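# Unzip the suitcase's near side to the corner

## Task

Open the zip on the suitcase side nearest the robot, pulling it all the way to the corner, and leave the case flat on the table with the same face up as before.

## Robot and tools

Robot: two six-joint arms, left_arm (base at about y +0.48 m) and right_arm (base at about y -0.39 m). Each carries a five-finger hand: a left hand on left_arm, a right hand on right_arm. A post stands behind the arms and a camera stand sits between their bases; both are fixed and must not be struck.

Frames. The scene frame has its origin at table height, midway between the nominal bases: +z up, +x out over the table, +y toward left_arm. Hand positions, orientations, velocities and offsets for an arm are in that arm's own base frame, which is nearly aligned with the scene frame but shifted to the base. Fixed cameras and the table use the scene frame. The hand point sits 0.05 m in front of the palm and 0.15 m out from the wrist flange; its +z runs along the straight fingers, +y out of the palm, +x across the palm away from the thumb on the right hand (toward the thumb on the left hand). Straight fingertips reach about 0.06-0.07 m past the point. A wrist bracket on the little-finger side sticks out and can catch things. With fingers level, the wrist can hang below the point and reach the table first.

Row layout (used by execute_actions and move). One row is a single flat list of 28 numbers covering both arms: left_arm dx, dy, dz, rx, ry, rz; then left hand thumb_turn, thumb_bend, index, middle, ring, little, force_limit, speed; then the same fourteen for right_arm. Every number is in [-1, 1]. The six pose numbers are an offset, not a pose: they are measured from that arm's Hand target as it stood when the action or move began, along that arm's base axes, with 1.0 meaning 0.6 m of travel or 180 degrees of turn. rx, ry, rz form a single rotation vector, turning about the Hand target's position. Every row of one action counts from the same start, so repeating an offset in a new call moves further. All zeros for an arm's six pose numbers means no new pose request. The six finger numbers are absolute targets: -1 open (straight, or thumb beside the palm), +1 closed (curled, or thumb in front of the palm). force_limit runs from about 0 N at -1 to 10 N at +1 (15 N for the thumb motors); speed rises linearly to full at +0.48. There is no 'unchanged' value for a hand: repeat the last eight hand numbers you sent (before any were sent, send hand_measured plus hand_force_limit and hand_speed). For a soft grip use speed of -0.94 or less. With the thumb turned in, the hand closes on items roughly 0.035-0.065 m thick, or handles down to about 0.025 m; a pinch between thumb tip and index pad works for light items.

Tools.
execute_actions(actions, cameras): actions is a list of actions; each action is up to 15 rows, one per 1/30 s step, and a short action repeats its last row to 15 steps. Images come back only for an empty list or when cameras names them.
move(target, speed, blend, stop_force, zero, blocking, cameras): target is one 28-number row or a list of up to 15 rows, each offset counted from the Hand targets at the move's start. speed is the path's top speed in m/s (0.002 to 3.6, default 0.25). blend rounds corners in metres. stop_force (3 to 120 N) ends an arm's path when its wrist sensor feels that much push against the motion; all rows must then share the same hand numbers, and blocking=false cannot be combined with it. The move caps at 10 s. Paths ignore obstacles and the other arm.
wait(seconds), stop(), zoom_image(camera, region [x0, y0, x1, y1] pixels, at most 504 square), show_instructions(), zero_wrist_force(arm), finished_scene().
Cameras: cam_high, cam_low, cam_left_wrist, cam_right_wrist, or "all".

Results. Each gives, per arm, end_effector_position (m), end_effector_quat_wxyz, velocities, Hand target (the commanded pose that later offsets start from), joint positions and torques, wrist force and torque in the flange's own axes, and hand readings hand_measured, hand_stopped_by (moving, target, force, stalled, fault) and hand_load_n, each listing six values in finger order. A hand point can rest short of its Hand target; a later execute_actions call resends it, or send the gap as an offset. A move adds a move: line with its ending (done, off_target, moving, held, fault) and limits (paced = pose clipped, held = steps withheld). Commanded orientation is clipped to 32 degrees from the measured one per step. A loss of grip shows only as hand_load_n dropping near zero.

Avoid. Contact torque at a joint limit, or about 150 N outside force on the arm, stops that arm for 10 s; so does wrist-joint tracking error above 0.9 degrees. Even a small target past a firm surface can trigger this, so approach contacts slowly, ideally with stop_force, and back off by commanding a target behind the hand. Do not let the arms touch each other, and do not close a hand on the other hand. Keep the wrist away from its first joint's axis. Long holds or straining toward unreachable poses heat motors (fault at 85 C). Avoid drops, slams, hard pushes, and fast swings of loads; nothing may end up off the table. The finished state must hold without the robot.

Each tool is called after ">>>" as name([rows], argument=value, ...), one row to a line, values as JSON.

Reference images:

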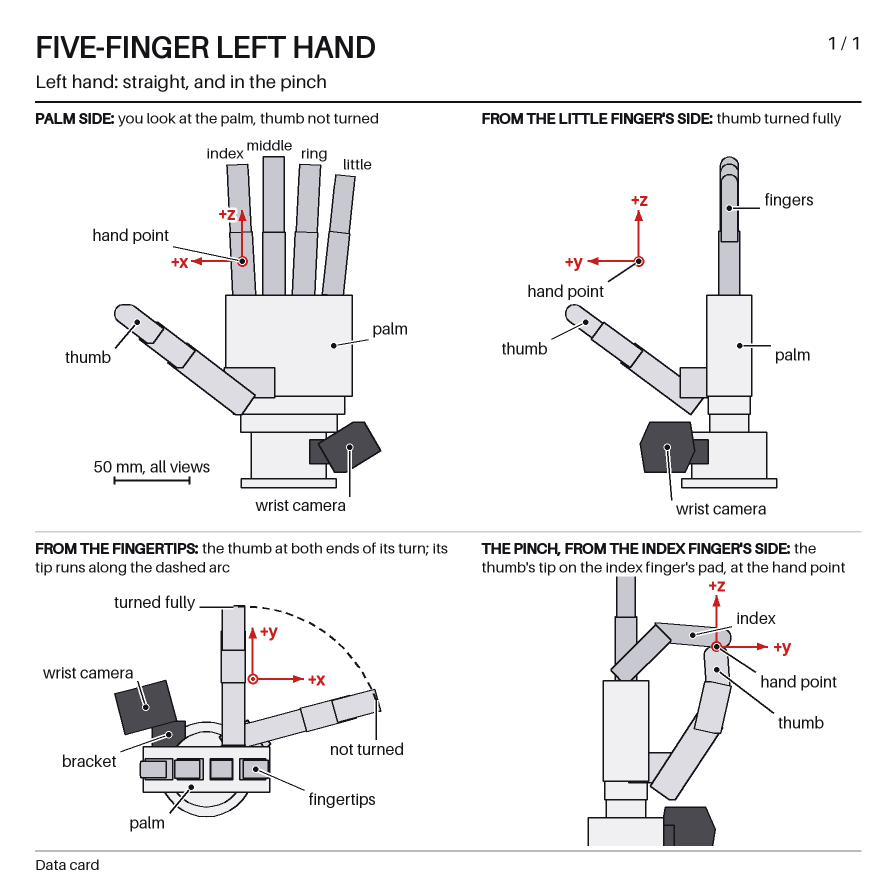

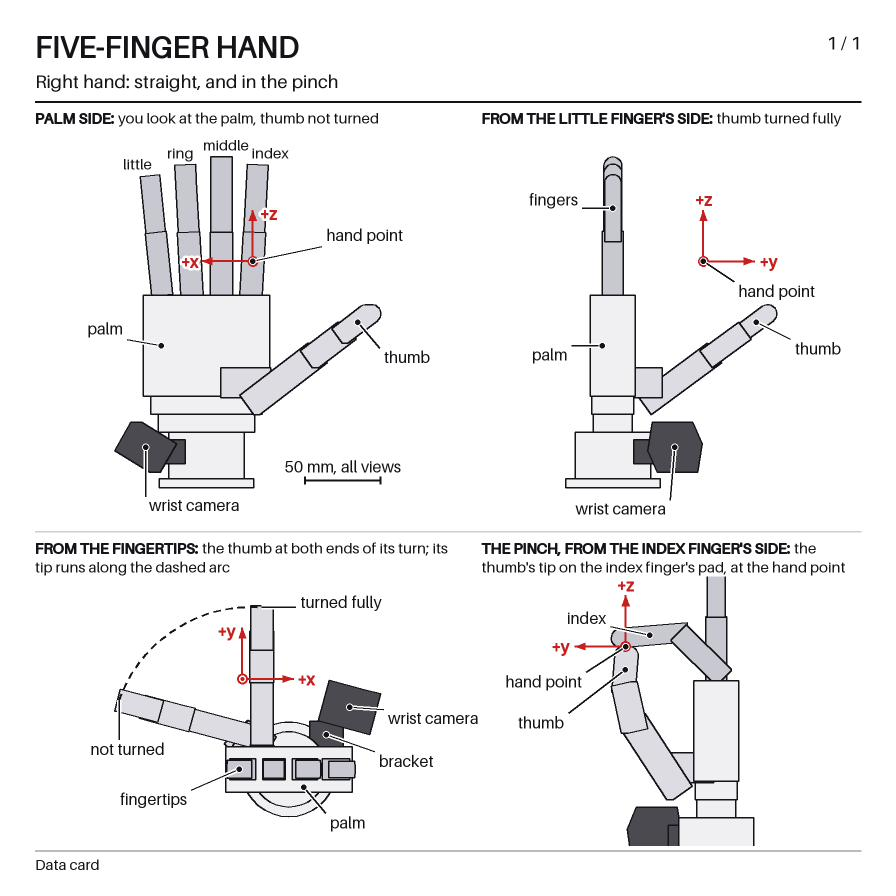

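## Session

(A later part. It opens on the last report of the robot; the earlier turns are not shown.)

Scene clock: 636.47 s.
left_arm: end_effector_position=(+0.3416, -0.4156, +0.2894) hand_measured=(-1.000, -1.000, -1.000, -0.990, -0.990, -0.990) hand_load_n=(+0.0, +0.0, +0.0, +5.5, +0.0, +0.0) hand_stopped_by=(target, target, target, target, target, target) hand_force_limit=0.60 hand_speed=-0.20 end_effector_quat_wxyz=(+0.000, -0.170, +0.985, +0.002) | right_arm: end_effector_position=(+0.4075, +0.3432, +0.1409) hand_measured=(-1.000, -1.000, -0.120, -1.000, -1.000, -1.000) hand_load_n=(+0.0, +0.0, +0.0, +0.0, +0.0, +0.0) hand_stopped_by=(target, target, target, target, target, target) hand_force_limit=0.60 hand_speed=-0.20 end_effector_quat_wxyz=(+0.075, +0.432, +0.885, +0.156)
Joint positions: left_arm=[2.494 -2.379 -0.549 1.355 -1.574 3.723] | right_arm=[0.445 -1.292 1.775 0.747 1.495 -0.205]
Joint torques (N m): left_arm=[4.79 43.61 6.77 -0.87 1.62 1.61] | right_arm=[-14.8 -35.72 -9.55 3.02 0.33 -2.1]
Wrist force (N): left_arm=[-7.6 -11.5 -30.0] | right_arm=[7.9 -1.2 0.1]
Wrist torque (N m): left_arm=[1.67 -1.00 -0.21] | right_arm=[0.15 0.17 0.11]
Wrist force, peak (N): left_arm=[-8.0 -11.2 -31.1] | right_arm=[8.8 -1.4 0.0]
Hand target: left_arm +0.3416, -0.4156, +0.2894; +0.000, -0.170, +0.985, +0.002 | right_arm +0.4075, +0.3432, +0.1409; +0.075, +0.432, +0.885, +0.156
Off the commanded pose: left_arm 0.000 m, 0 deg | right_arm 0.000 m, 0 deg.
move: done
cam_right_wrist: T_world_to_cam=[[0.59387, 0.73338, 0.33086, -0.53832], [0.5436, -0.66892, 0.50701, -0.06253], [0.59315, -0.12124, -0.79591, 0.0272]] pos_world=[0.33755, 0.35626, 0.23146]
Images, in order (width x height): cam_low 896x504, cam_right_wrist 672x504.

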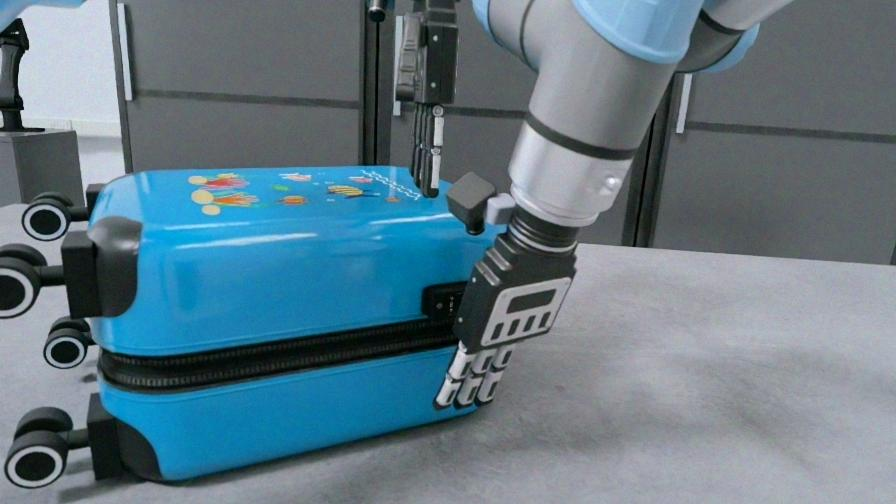

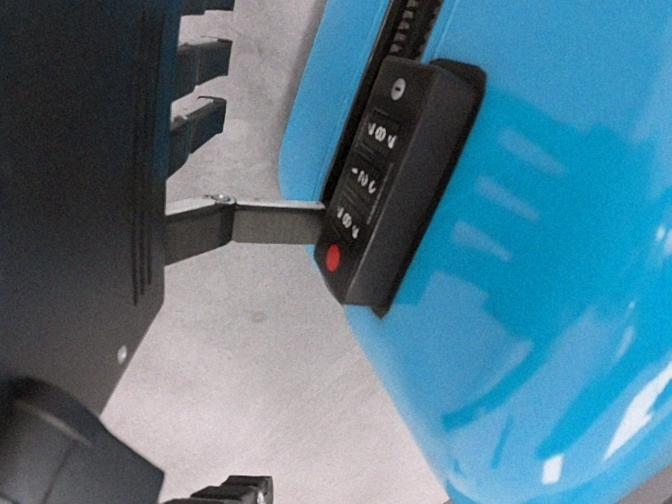

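>>> move([
  [0,0,0,0,0,0,-1,-1,-1,-0.99,-0.99,-0.99,0.6,-0.2, 0.0072,-0.0102,0,0,0,0.0333,-1,-1,-0.12,-1,-1,-1,0.6,-0.2],
  [0,0,0,0,0,0,-1,-1,-1,-0.99,-0.99,-0.99,0.6,-0.2, 0.0157,-0.0188,0,0,0,0.0667,-1,-1,-0.12,-1,-1,-1,0.6,-0.2],
], speed=0.01, blend=[0.002,0], stop_force=13, zero=false, cameras=["cam_right_wrist","cam_low"])

>>> zoom_image(camera="cam_right_wrist", region=[270, 170, 390, 330])

Scene clock: 647.80 s.
left_arm: end_effector_position=(+0.3416, -0.4156, +0.2894) hand_measured=(-1.000, -1.000, -1.000, -0.990, -0.990, -0.990) hand_load_n=(+0.0, +0.0, +0.0, +5.5, +0.0, +0.0) hand_stopped_by=(target, target, target, target, target, target) hand_force_limit=0.60 hand_speed=-0.20 end_effector_quat_wxyz=(+0.000, -0.170, +0.985, +0.002) | right_arm: end_effector_position=(+0.4165, +0.3324, +0.1409) hand_measured=(-1.000, -1.000, -0.120, -1.000, -1.000, -1.000) hand_load_n=(+0.0, +0.0, +0.0, +0.0, +0.0, +0.0) hand_stopped_by=(target, target, target, target, target, target) hand_force_limit=0.60 hand_speed=-0.20 end_effector_quat_wxyz=(+0.059, +0.341, +0.924, +0.163)
Joint positions: left_arm=[2.494 -2.379 -0.549 1.355 -1.574 3.723] | right_arm=[0.331 -1.299 1.795 0.772 1.395 -0.506]
Joint torques (N m): left_arm=[6 43.64 4.96 -0.53 1.5 1.56] | right_arm=[-14.57 -18.46 -10 2.77 -0.01 -2.48]
Wrist force (N): left_arm=[-7.9 -11.6 -30.2] | right_arm=[7.4 -1.2 0.6]
Wrist torque (N m): left_arm=[1.68 -0.98 -0.23] | right_arm=[0.08 0.16 0.08]
Wrist force, peak (N): left_arm=[-7.7 -11.6 -30.5] | right_arm=[9.7 -1.8 0.2]
Hand target: left_arm +0.3416, -0.4156, +0.2894; +0.000, -0.170, +0.985, +0.002 | right_arm +0.4165, +0.3324, +0.1409; +0.059, +0.341, +0.924, +0.163 (not the last commanded pose)
Off the commanded pose: left_arm 0.000 m, 0 deg | right_arm 0.001 m, 1 deg.
move: done (path cut at 10 s); path passed 1 of 2 targets
cam_right_wrist: T_world_to_cam=[[0.43649, 0.83666, 0.33089, -0.50451], [0.66553, -0.54773, 0.50701, -0.16566], [0.60543, -0.00108, -0.7959, -0.02445]] pos_world=[0.34527, 0.33134, 0.23146]
Images, in order (width x height): cam_low 896x504, cam_right_wrist 672x504.

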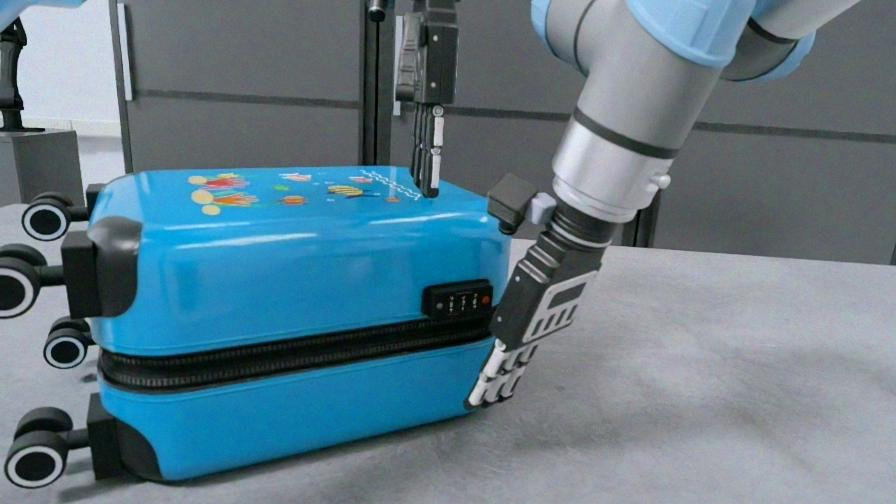

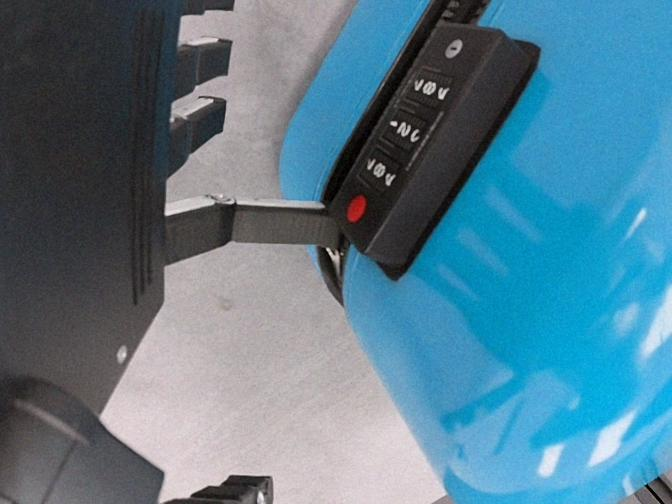

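Scaled by 3.150 from the camera's image (finer frame: 960x720).

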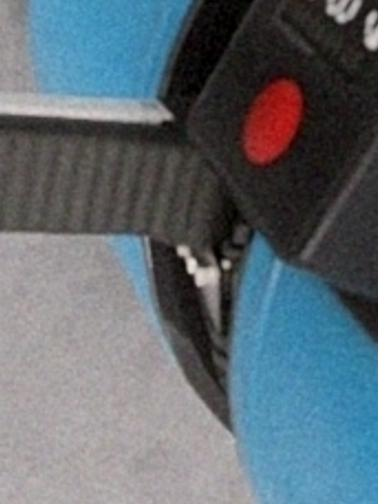

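>>> move([
  [0,0,0,0,0,0,-1,-1,-1,-0.99,-0.99,-0.99,0.6,-0.2, 0.0098,-0.0083,0,0,0,0.0361,-1,-1,-0.12,-1,-1,-1,0.6,-0.2],
  [0,0,0,0,0,0,-1,-1,-1,-0.99,-0.99,-0.99,0.6,-0.2, 0.0198,-0.0150,0,0,0,0.0694,-1,-1,-0.12,-1,-1,-1,0.6,-0.2],
], speed=0.07, blend=[0.002,0], stop_force=13, zero=false, cameras=["cam_right_wrist"])

>>> zoom_image(camera="cam_right_wrist", region=[270, 170, 390, 330])

Scene clock: 650.93 s.
left_arm: end_effector_position=(+0.3416, -0.4156, +0.2894) hand_measured=(-1.000, -1.000, -1.000, -0.990, -0.990, -0.990) hand_load_n=(+0.0, -0.5, +0.0, +5.5, +0.0, +0.0) hand_stopped_by=(target, target, target, target, target, target) hand_force_limit=0.60 hand_speed=-0.20 end_effector_quat_wxyz=(+0.000, -0.170, +0.985, +0.002) | right_arm: end_effector_position=(+0.4283, +0.3234, +0.1409) hand_measured=(-1.000, -1.000, -0.120, -1.000, -1.000, -1.000) hand_load_n=(+0.0, +0.0, +0.0, +0.0, +0.0, +0.0) hand_stopped_by=(target, target, target, target, target, target) hand_force_limit=0.60 hand_speed=-0.20 end_effector_quat_wxyz=(+0.041, +0.239, +0.955, +0.169)
Joint positions: left_arm=[2.494 -2.379 -0.549 1.355 -1.574 3.723] | right_arm=[0.222 -1.267 1.772 0.834 1.308 -0.828]
Joint torques (N m): left_arm=[6.18 44.05 4.13 -0.5 1.59 1.53] | right_arm=[-13.18 -20.74 -31.62 2.68 -0.85 -2.22]
Wrist force (N): left_arm=[-7.9 -11.5 -30.5] | right_arm=[5.6 -0.5 0.5]
Wrist torque (N m): left_arm=[1.70 -0.98 -0.24] | right_arm=[0.15 0.28 0.00]
Wrist force, peak (N): left_arm=[-7.9 -11.6 -30.6] | right_arm=[8.7 -1.4 0.3]
Hand target: left_arm +0.3416, -0.4156, +0.2894; +0.000, -0.170, +0.985, +0.002 | right_arm +0.4283, +0.3234, +0.1409; +0.041, +0.239, +0.955, +0.169
Off the commanded pose: left_arm 0.000 m, 0 deg | right_arm 0.000 m, 0 deg.
move: done
cam_right_wrist: T_world_to_cam=[[0.2451, 0.91129, 0.33088, -0.44439], [0.7683, -0.39073, 0.507, -0.2733], [0.59131, 0.12995, -0.79591, -0.06802]] pos_world=[0.35912, 0.30701, 0.23146]

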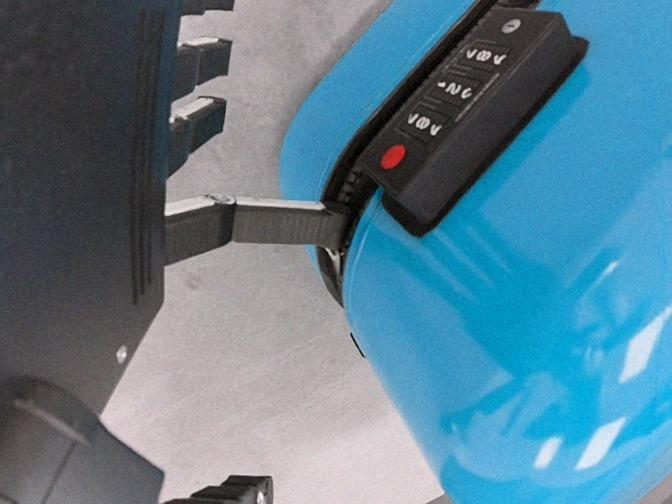

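Scaled by 3.150 from the camera's image (finer frame: 960x720).

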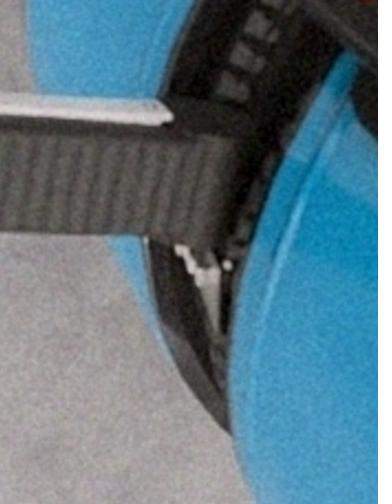

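>>> move([
  [0,0,0,0,0,0,-1,-1,-1,-0.99,-0.99,-0.99,0.6,-0.2, 0.0108,-0.0055,0,0,0,0.0333,-1,-1,-0.12,-1,-1,-1,0.6,-0.2],
  [0,0,0,0,0,0,-1,-1,-1,-0.99,-0.99,-0.99,0.6,-0.2, 0.0218,-0.0100,0,0,0,0.0667,-1,-1,-0.12,-1,-1,-1,0.6,-0.2],
], speed=0.07, blend=[0.002,0], stop_force=13, zero=false, cameras=["cam_right_wrist"])

>>> zoom_image(camera="cam_right_wrist", region=[270, 170, 390, 330])

Scene clock: 653.83 s.
left_arm: end_effector_position=(+0.3416, -0.4156, +0.2894) hand_measured=(-1.000, -1.000, -1.000, -0.990, -0.990, -0.990) hand_load_n=(+0.0, +0.0, +0.0, +6.0, +0.0, +0.0) hand_stopped_by=(target, target, target, target, target, target) hand_force_limit=0.60 hand_speed=-0.20 end_effector_quat_wxyz=(+0.000, -0.170, +0.985, +0.002) | right_arm: end_effector_position=(+0.4414, +0.3174, +0.1409) hand_measured=(-1.000, -1.000, -0.120, -1.000, -1.000, -1.000) hand_load_n=(+0.0, -0.5, +0.0, +0.0, +0.0, +0.0) hand_stopped_by=(target, target, target, target, target, target) hand_force_limit=0.60 hand_speed=-0.20 end_effector_quat_wxyz=(+0.023, +0.137, +0.975, +0.172)
Joint positions: left_arm=[2.494 -2.379 -0.549 1.355 -1.574 3.723] | right_arm=[0.145 -1.206 1.71 0.919 1.253 -1.122]
Joint torques (N m): left_arm=[6.58 44.04 5.35 -0.4 1.68 1.53] | right_arm=[-13.2 -23.24 -31.42 2.86 -1.2 -2.29]
Wrist force (N): left_arm=[-7.8 -11.5 -30.5] | right_arm=[5.8 -0.7 0.0]
Wrist torque (N m): left_arm=[1.70 -1.00 -0.23] | right_arm=[0.17 0.28 0.00]
Wrist force, peak (N): left_arm=[-7.9 -11.4 -30.8] | right_arm=[8.3 -1.0 -0.1]
Hand target: left_arm +0.3416, -0.4156, +0.2894; +0.000, -0.170, +0.985, +0.002 | right_arm +0.4414, +0.3174, +0.1409; +0.023, +0.137, +0.975, +0.172
Off the commanded pose: left_arm 0.000 m, 0 deg | right_arm 0.000 m, 0 deg.
move: done
cam_right_wrist: T_world_to_cam=[[0.05023, 0.94234, 0.33087, -0.36596], [0.83275, -0.22241, 0.507, -0.36752], [0.55136, 0.25007, -0.79591, -0.09544]] pos_world=[0.37706, 0.28698, 0.23146]

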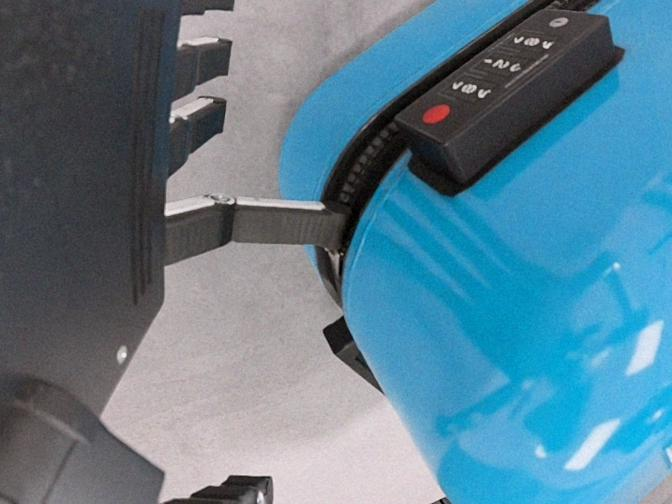

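Scaled by 3.150 from the camera's image (finer frame: 960x720).

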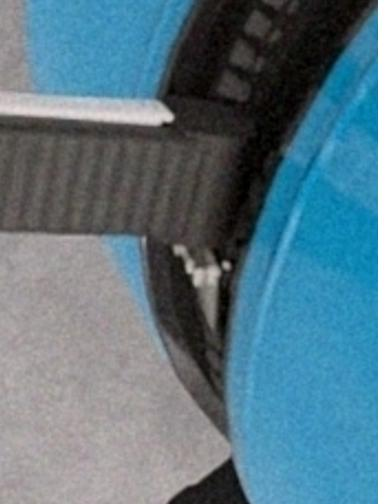

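>>> move([
  [0,0,0,0,0,0,-1,-1,-1,-0.99,-0.99,-0.99,0.6,-0.2, 0.0117,-0.0032,0,0,0,0.0333,-1,-1,-0.12,-1,-1,-1,0.6,-0.2],
  [0,0,0,0,0,0,-1,-1,-1,-0.99,-0.99,-0.99,0.6,-0.2, 0.0235,-0.0052,0,0,0,0.0667,-1,-1,-0.12,-1,-1,-1,0.6,-0.2],
], speed=0.07, blend=[0.002,0], stop_force=13, zero=false, cameras=["cam_right_wrist","cam_low"])

>>> zoom_image(camera="cam_right_wrist", region=[270, 170, 390, 330])

Scene clock: 656.57 s.
left_arm: end_effector_position=(+0.3416, -0.4156, +0.2894) hand_measured=(-1.000, -1.000, -1.000, -0.990, -0.990, -0.990) hand_load_n=(+0.0, -0.5, +0.0, +5.5, +0.0, +0.0) hand_stopped_by=(target, target, target, target, target, target) hand_force_limit=0.60 hand_speed=-0.20 end_effector_quat_wxyz=(+0.000, -0.170, +0.985, +0.002) | right_arm: end_effector_position=(+0.4555, +0.3143, +0.1409) hand_measured=(-1.000, -1.000, -0.120, -1.000, -1.000, -1.000) hand_load_n=(+0.0, +0.0, +0.0, +0.0, +0.0, +0.0) hand_stopped_by=(target, target, target, target, target, target) hand_force_limit=0.60 hand_speed=-0.20 end_effector_quat_wxyz=(+0.005, +0.035, +0.984, +0.174)
Joint positions: left_arm=[2.494 -2.379 -0.549 1.355 -1.574 3.723] | right_arm=[0.098 -1.124 1.614 1.022 1.227 -1.392]
Joint torques (N m): left_arm=[5.22 44.01 4.86 -0.28 1.59 1.43] | right_arm=[-12.97 -26.65 -31.21 2.95 -1.69 -2.34]
Wrist force (N): left_arm=[-7.9 -11.2 -30.8] | right_arm=[5.9 -0.2 0.2]
Wrist torque (N m): left_arm=[1.75 -0.99 -0.25] | right_arm=[0.18 0.25 0.03]
Wrist force, peak (N): left_arm=[-8.0 -11.5 -30.9] | right_arm=[8.6 -0.9 0.4]
Hand target: left_arm +0.3416, -0.4156, +0.2894; +0.000, -0.170, +0.985, +0.002 | right_arm +0.4555, +0.3143, +0.1409; +0.005, +0.035, +0.984, +0.174
Off the commanded pose: left_arm 0.000 m, 0 deg | right_arm 0.000 m, 0 deg.
move: done
cam_right_wrist: T_world_to_cam=[[-0.14689, 0.93218, 0.33085, -0.27072], [0.86081, -0.0443, 0.507, -0.44879], [0.48727, 0.35927, -0.79592, -0.1076]] pos_world=[0.39899, 0.27114, 0.23146]
Images, in order (width x height): cam_low 896x504, cam_right_wrist 672x504.

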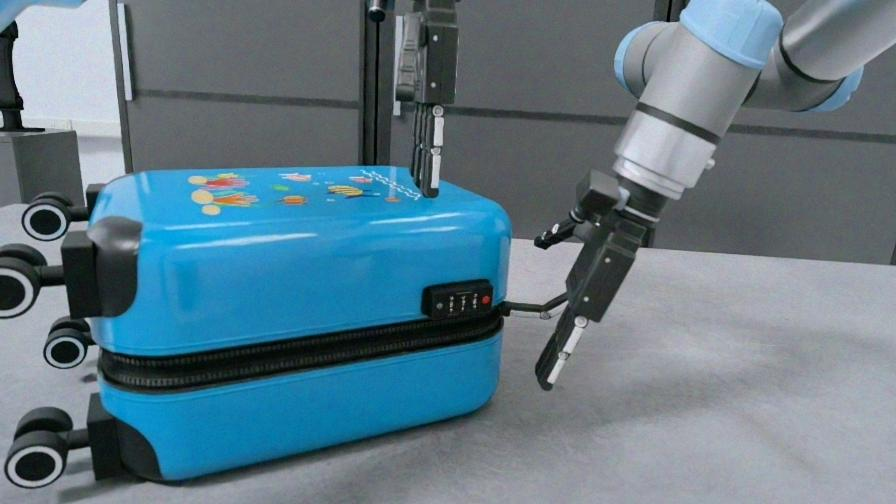

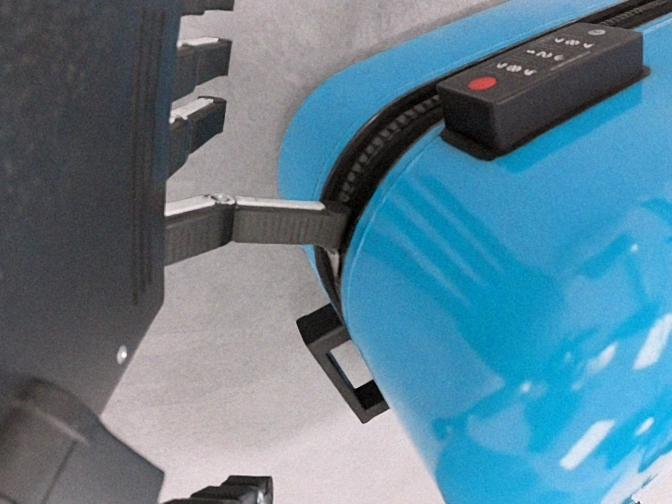

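Scaled by 3.150 from the camera's image (finer frame: 960x720).

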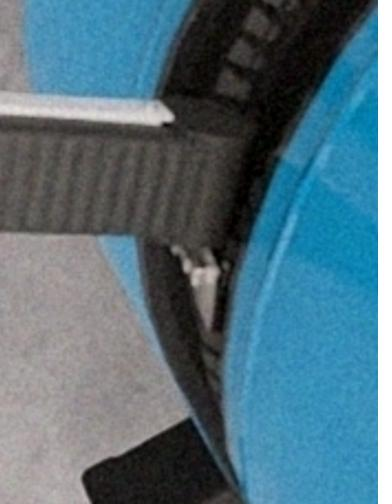

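>>> move([
  [0,0,0,0,0,0,-1,-1,-1,-0.99,-0.99,-0.99,0.6,-0.2, 0.0120,-0.0008,0,0,0,0.0333,-1,-1,-0.12,-1,-1,-1,0.6,-0.2],
  [0,0,0,0,0,0,-1,-1,-1,-0.99,-0.99,-0.99,0.6,-0.2, 0.0238,-0.0003,0,0,0,0.0667,-1,-1,-0.12,-1,-1,-1,0.6,-0.2],
], speed=0.07, blend=[0.002,0], stop_force=12, zero=false, cameras=["cam_right_wrist","cam_low"])

>>> zoom_image(camera="cam_right_wrist", region=[270, 170, 390, 330])

Scene clock: 659.43 s.
left_arm: end_effector_position=(+0.3416, -0.4156, +0.2894) hand_measured=(-1.000, -1.000, -1.000, -0.990, -0.990, -0.990) hand_load_n=(+0.0, -0.5, +0.0, +6.0, +0.0, +0.0) hand_stopped_by=(target, target, target, target, target, target) hand_force_limit=0.60 hand_speed=-0.20 end_effector_quat_wxyz=(+0.000, -0.170, +0.985, +0.002) | right_arm: end_effector_position=(+0.4698, +0.3141, +0.1409) hand_measured=(-1.000, -1.000, -0.120, -1.000, -1.000, -1.000) hand_load_n=(+0.0, +0.0, +0.0, +0.0, +0.0, +0.0) hand_stopped_by=(target, target, target, target, target, target) hand_force_limit=0.60 hand_speed=-0.20 end_effector_quat_wxyz=(-0.013, -0.068, +0.982, +0.173)
Joint positions: left_arm=[2.494 -2.379 -0.549 1.355 -1.574 3.723] | right_arm=[0.077 -1.029 1.488 1.136 1.223 -1.637]
Joint torques (N m): left_arm=[4.85 44.38 4.81 -0.29 1.9 1.54] | right_arm=[-11.72 -29.35 -31.26 3.17 0.47 -2.21]
Wrist force (N): left_arm=[-8.0 -11.1 -31.0] | right_arm=[5.8 -0.2 0.2]
Wrist torque (N m): left_arm=[1.77 -0.99 -0.25] | right_arm=[0.17 0.30 0.04]
Wrist force, peak (N): left_arm=[-8.0 -11.3 -31.1] | right_arm=[9.0 -0.5 0.4]
Hand target: left_arm +0.3416, -0.4156, +0.2894; +0.000, -0.170, +0.985, +0.002 | right_arm +0.4698, +0.3141, +0.1409; -0.013, -0.068, +0.982, +0.173
Off the commanded pose: left_arm 0.000 m, 0 deg | right_arm 0.000 m, 0 deg.
move: done
cam_right_wrist: T_world_to_cam=[[-0.33754, 0.88125, 0.33086, -0.16284], [0.85119, 0.13567, 0.50702, -0.51306], [0.40192, 0.45276, -0.7959, -0.10372]] pos_world=[0.42344, 0.26007, 0.23146]
Images, in order (width x height): cam_low 896x504, cam_right_wrist 672x504.

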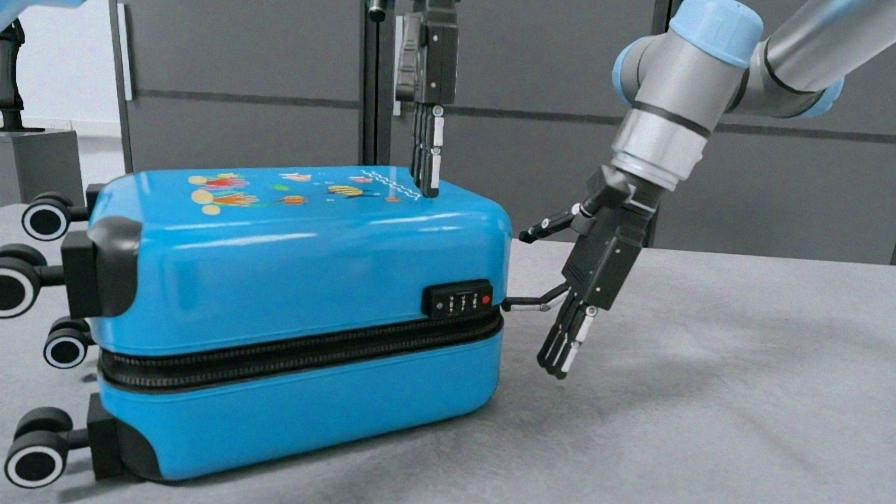

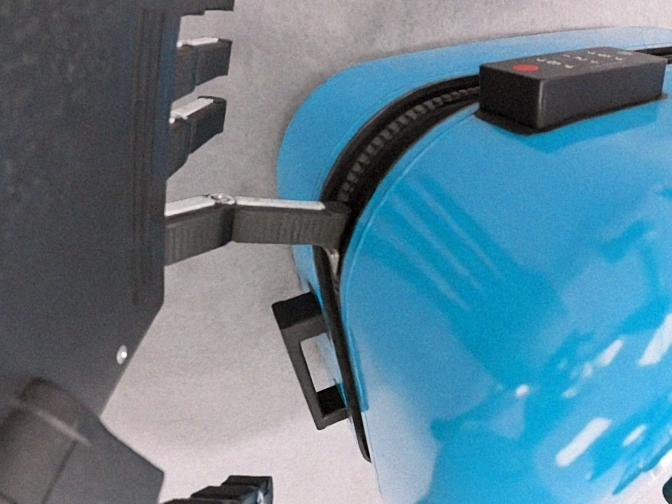

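Scaled by 3.150 from the camera's image (finer frame: 960x720).

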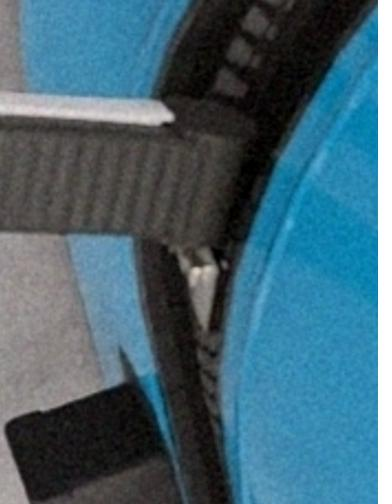

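>>> move([
  [0,0,0,0,0,0,-1,-1,-1,-0.99,-0.99,-0.99,0.6,-0.2, 0.0118,0.0017,0,0,0,0.0333,-1,-1,-0.12,-1,-1,-1,0.6,-0.2],
  [0,0,0,0,0,0,-1,-1,-1,-0.99,-0.99,-0.99,0.6,-0.2, 0.0235,0.0047,0,0,0,0.0667,-1,-1,-0.12,-1,-1,-1,0.6,-0.2],
], speed=0.07, blend=[0.002,0], stop_force=12, zero=false, cameras=["cam_right_wrist"])

>>> zoom_image(camera="cam_right_wrist", region=[270, 170, 390, 330])

Scene clock: 662.40 s.
left_arm: end_effector_position=(+0.3416, -0.4156, +0.2894) hand_measured=(-1.000, -1.000, -1.000, -0.990, -0.990, -0.990) hand_load_n=(+0.0, +0.0, +0.0, +5.5, +0.0, +0.0) hand_stopped_by=(target, target, target, target, target, target) hand_force_limit=0.60 hand_speed=-0.20 end_effector_quat_wxyz=(+0.000, -0.170, +0.985, +0.002) | right_arm: end_effector_position=(+0.4839, +0.3170, +0.1409) hand_measured=(-1.000, -1.000, -0.120, -1.000, -1.000, -1.000) hand_load_n=(+0.0, +0.0, +0.0, +0.0, +0.0, +0.0) hand_stopped_by=(target, target, target, target, target, target) hand_force_limit=0.60 hand_speed=-0.20 end_effector_quat_wxyz=(-0.031, -0.171, +0.970, +0.171)
Joint positions: left_arm=[2.494 -2.379 -0.549 1.355 -1.574 3.723] | right_arm=[0.078 -0.926 1.337 1.259 1.236 -1.858]
Joint torques (N m): left_arm=[5.72 44.72 4.41 -0.33 1.77 1.16] | right_arm=[7.35 -33.7 -30.68 3.58 0.15 -2.25]
Wrist force (N): left_arm=[-7.9 -11.2 -31.2] | right_arm=[6.1 -0.1 0.4]
Wrist torque (N m): left_arm=[1.76 -1.02 -0.24] | right_arm=[0.18 0.31 0.02]
Wrist force, peak (N): left_arm=[-8.0 -11.2 -31.2] | right_arm=[8.4 -0.6 0.1]
Hand target: left_arm +0.3416, -0.4156, +0.2894; +0.000, -0.170, +0.985, +0.002 | right_arm +0.4839, +0.3170, +0.1409; -0.031, -0.171, +0.970, +0.171
Off the commanded pose: left_arm 0.000 m, 0 deg | right_arm 0.000 m, 0 deg.
move: done
cam_right_wrist: T_world_to_cam=[[-0.51352, 0.79171, 0.33091, -0.04705], [0.80435, 0.30981, 0.50699, -0.558], [0.29887, 0.52652, -0.7959, -0.08419]] pos_world=[0.44983, 0.25445, 0.23146]

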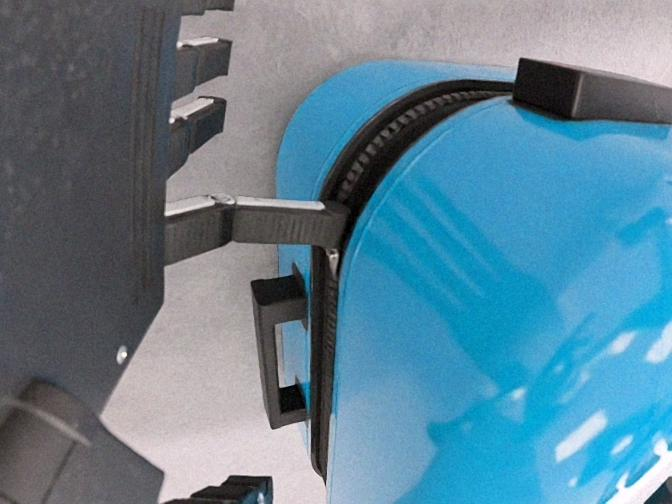

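Scaled by 3.150 from the camera's image (finer frame: 960x720).

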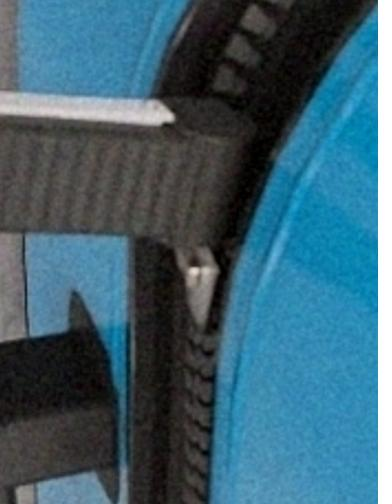

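>>> move([
  [0,0,0,0,0,0,-1,-1,-1,-0.99,-0.99,-0.99,0.6,-0.2, -0.0063,-0.0023,0,0,0,0,-1,-1,-0.12,-1,-1,-1,0.6,-0.2],
  [0,0,0,0,0,0,-1,-1,-1,-0.99,-0.99,-0.99,0.6,-0.2, 0.0387,-0.1270,0,0,0,0,-1,-1,-0.12,-1,-1,-1,0.6,-0.2],
  [0,0,0,0,0,0,-1,-1,-1,-0.99,-0.99,-0.99,0.6,-0.2, -0.1,-0.35,0.12,0,0,-0.2,-1,-1,-0.12,-1,-1,-1,0.6,-0.2],
], speed=[0.02,0.08,0.25], blend=[0,0.01,0], cameras=["cam_right_wrist","cam_low"])

>>> move([
  [0,0,0.008,0,0,0,-1,-1,-1,-0.99,-0.99,-0.99,0.6,-0.2, 0,0,0,0,0,0,-1,-1,-0.12,-1,-1,-1,0.6,-0.2],
  [-0.05,0.1,0.12,0,0,0,-1,-1,-1,-0.99,-0.99,-0.99,0.6,-0.2, 0,0,0,0,0,0,-1,-1,-0.12,-1,-1,-1,0.6,-0.2],
], speed=[0.01,0.15], cameras=["all"])

Scene clock: 666.13 s.
left_arm: end_effector_position=(+0.3416, -0.4156, +0.2894) hand_measured=(-1.000, -1.000, -1.000, -0.990, -0.990, -0.990) hand_load_n=(+0.0, +0.0, -0.5, +5.5, +0.0, +0.0) hand_stopped_by=(target, target, target, target, target, target) hand_force_limit=0.60 hand_speed=-0.20 end_effector_quat_wxyz=(+0.000, -0.170, +0.985, +0.002) | right_arm: end_effector_position=(+0.4239, +0.1070, +0.2129) hand_measured=(-1.000, -1.000, -0.120, -1.000, -1.000, -1.000) hand_load_n=(+0.0, -0.5, +0.0, +0.0, +0.0, +0.0) hand_stopped_by=(target, target, target, target, target, target) hand_force_limit=0.60 hand_speed=-0.20 end_effector_quat_wxyz=(+0.023, +0.137, +0.975, +0.172)
Joint positions: left_arm=[2.494 -2.379 -0.549 1.355 -1.574 3.723] | right_arm=[-0.443 -1.401 1.822 1.211 1.227 -1.745]
Joint torques (N m): left_arm=[6.11 43.64 3.6 -0.19 1.61 1.29] | right_arm=[-9.82 -30.66 -7.59 4.95 -1.98 -0.77]
Wrist force (N): left_arm=[-8.0 -11.0 -31.6] | right_arm=[-1.0 1.1 1.2]
Wrist torque (N m): left_arm=[1.82 -1.03 -0.25] | right_arm=[0.19 0.24 -0.08]
Wrist force, peak (N): left_arm=[-8.3 -10.9 -32.1] | right_arm=[6.3 -0.1 0.0]
Hand target: left_arm +0.3416, -0.4156, +0.2894; +0.000, -0.170, +0.985, +0.002 | right_arm +0.4239, +0.1070, +0.2129; +0.023, +0.137, +0.975, +0.172
Off the commanded pose: left_arm 0.000 m, 0 deg | right_arm 0.000 m, 0 deg.
move: done
cam_right_wrist: T_world_to_cam=[[0.05002, 0.94234, 0.33091, -0.19048], [0.83286, -0.22221, 0.50692, -0.43638], [0.55122, 0.25025, -0.79595, 0.02415]] pos_world=[0.35966, 0.07648, 0.30346]
Images, in order (width x height): cam_low 896x504, cam_right_wrist 672x504.

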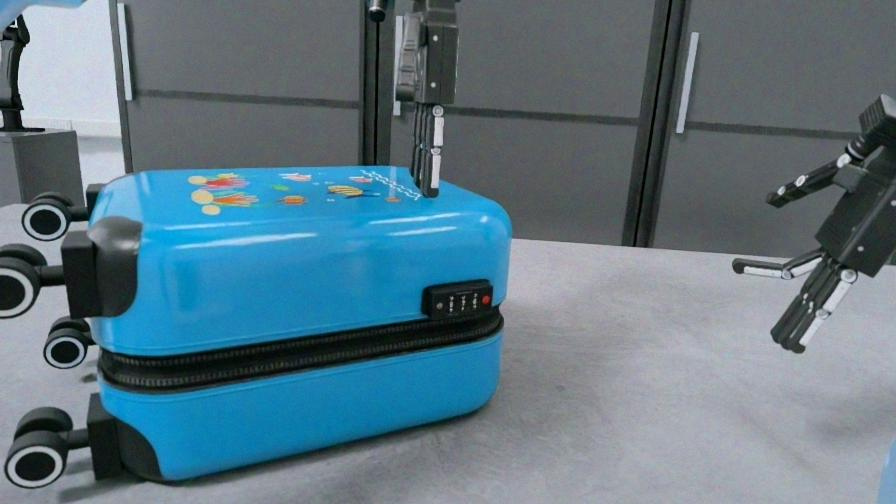

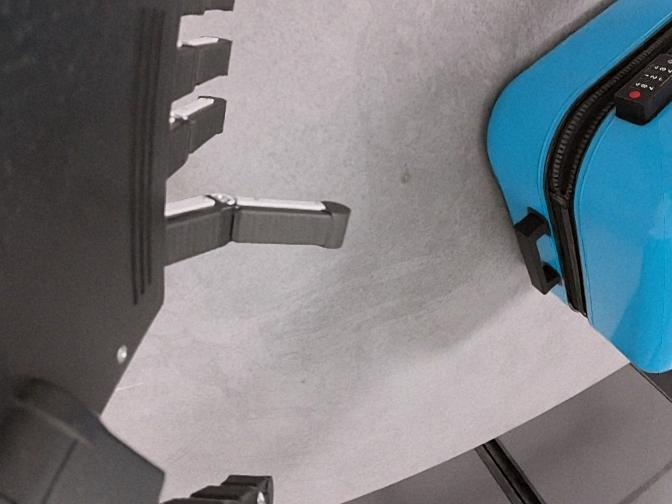

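Scene clock: 667.87 s.
left_arm: end_effector_position=(+0.3116, -0.3556, +0.3614) hand_measured=(-1.000, -1.000, -1.000, -0.990, -0.990, -0.990) hand_load_n=(+0.0, +0.0, +0.0, +0.0, +0.0, +0.0) hand_stopped_by=(target, target, target, target, target, target) hand_force_limit=0.60 hand_speed=-0.20 end_effector_quat_wxyz=(+0.000, -0.170, +0.985, +0.002) | right_arm: end_effector_position=(+0.4239, +0.1070, +0.2129) hand_measured=(-1.000, -1.000, -0.120, -1.000, -1.000, -1.000) hand_load_n=(+0.0, +0.0, +0.0, +0.0, +0.0, +0.0) hand_stopped_by=(target, target, target, target, target, target) hand_force_limit=0.60 hand_speed=-0.20 end_effector_quat_wxyz=(+0.023, +0.137, +0.975, +0.172)
Joint positions: left_arm=[2.55 -2.185 -0.695 1.307 -1.574 3.78] | right_arm=[-0.443 -1.402 1.822 1.212 1.227 -1.745]
Joint torques (N m): left_arm=[8.11 57.41 7.87 -4.52 1.85 1.67] | right_arm=[-10.76 -30.61 -8.18 4.95 -1.98 -2.18]
Wrist force (N): left_arm=[1.1 0.0 0.2] | right_arm=[-1.0 1.0 1.1]
Wrist torque (N m): left_arm=[0.10 -0.21 0.02] | right_arm=[0.19 0.25 -0.08]
Wrist force, peak (N): left_arm=[-8.0 -10.8 -31.7] | right_arm=[-0.9 1.4 1.3]
Hand target: left_arm +0.3116, -0.3556, +0.3614; +0.000, -0.170, +0.985, +0.002 | right_arm +0.4239, +0.1070, +0.2129; +0.023, +0.137, +0.975, +0.172
Off the commanded pose: left_arm 0.000 m, 0 deg | right_arm 0.000 m, 0 deg.
move: done
cam_left_wrist: T_world_to_cam=[[0.05535, -0.99784, -0.03553, -0.34907], [-0.8337, -0.06577, 0.54828, 0.0335], [-0.54943, -0.00073, -0.83554, 0.58684]] pos_world=[0.36968, -0.34568, 0.45956]
cam_right_wrist: T_world_to_cam=[[0.04989, 0.94236, 0.33087, -0.19032], [0.83284, -0.22211, 0.507, -0.43634], [0.55126, 0.25027, -0.79591, 0.0242]] pos_world=[0.35956, 0.07638, 0.30346]

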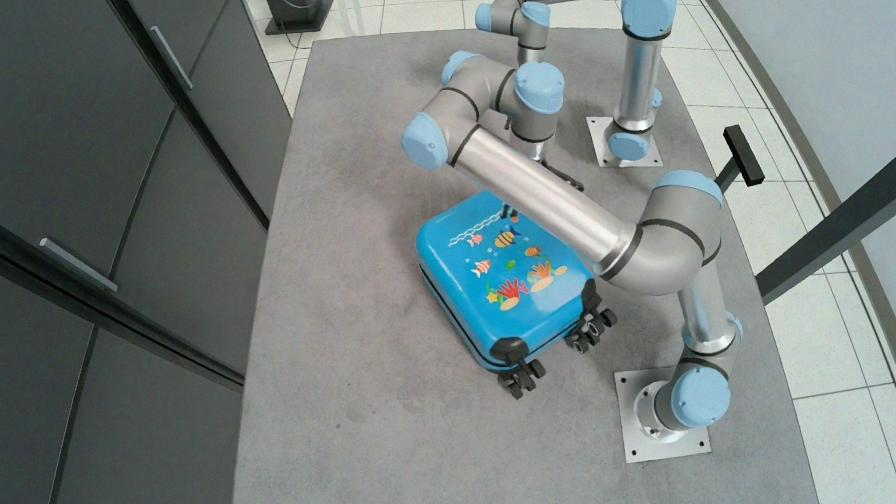

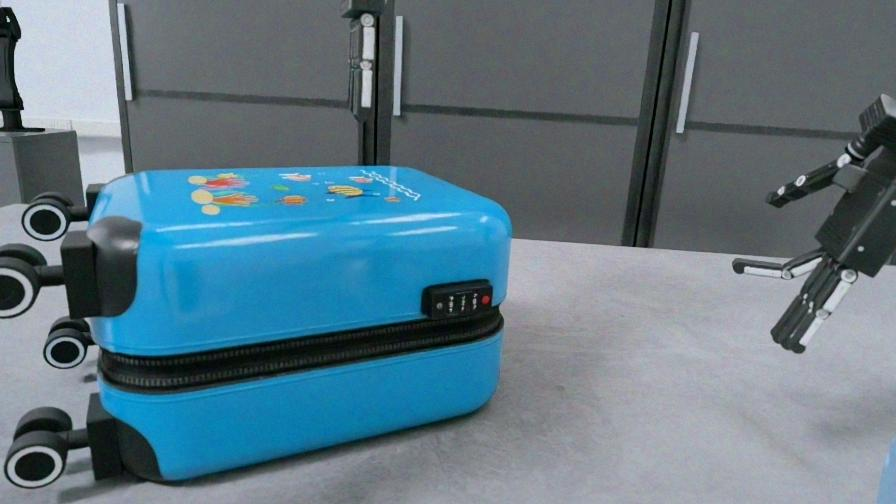

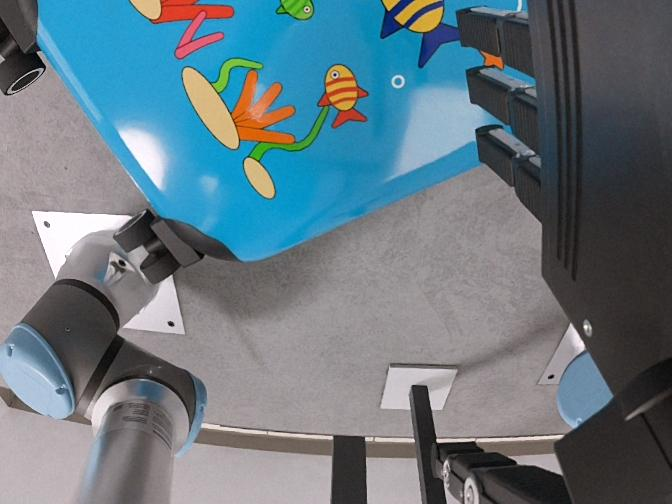

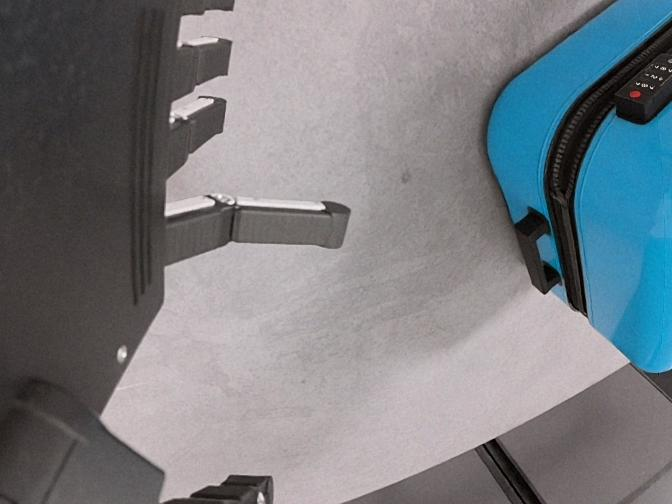

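>>> zoom_image(camera="cam_right_wrist", region=[490, 80, 670, 330])

Scaled by 2.016 from the camera's image (finer frame: 960x720).

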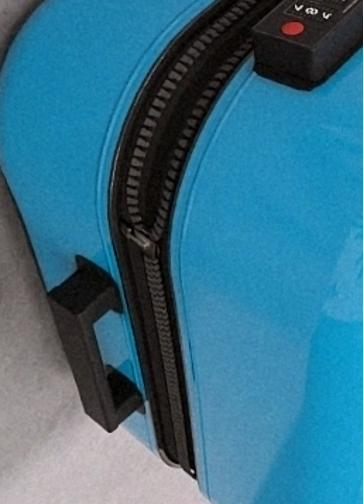

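>>> finished_scene()

The scene is finished: the task was done.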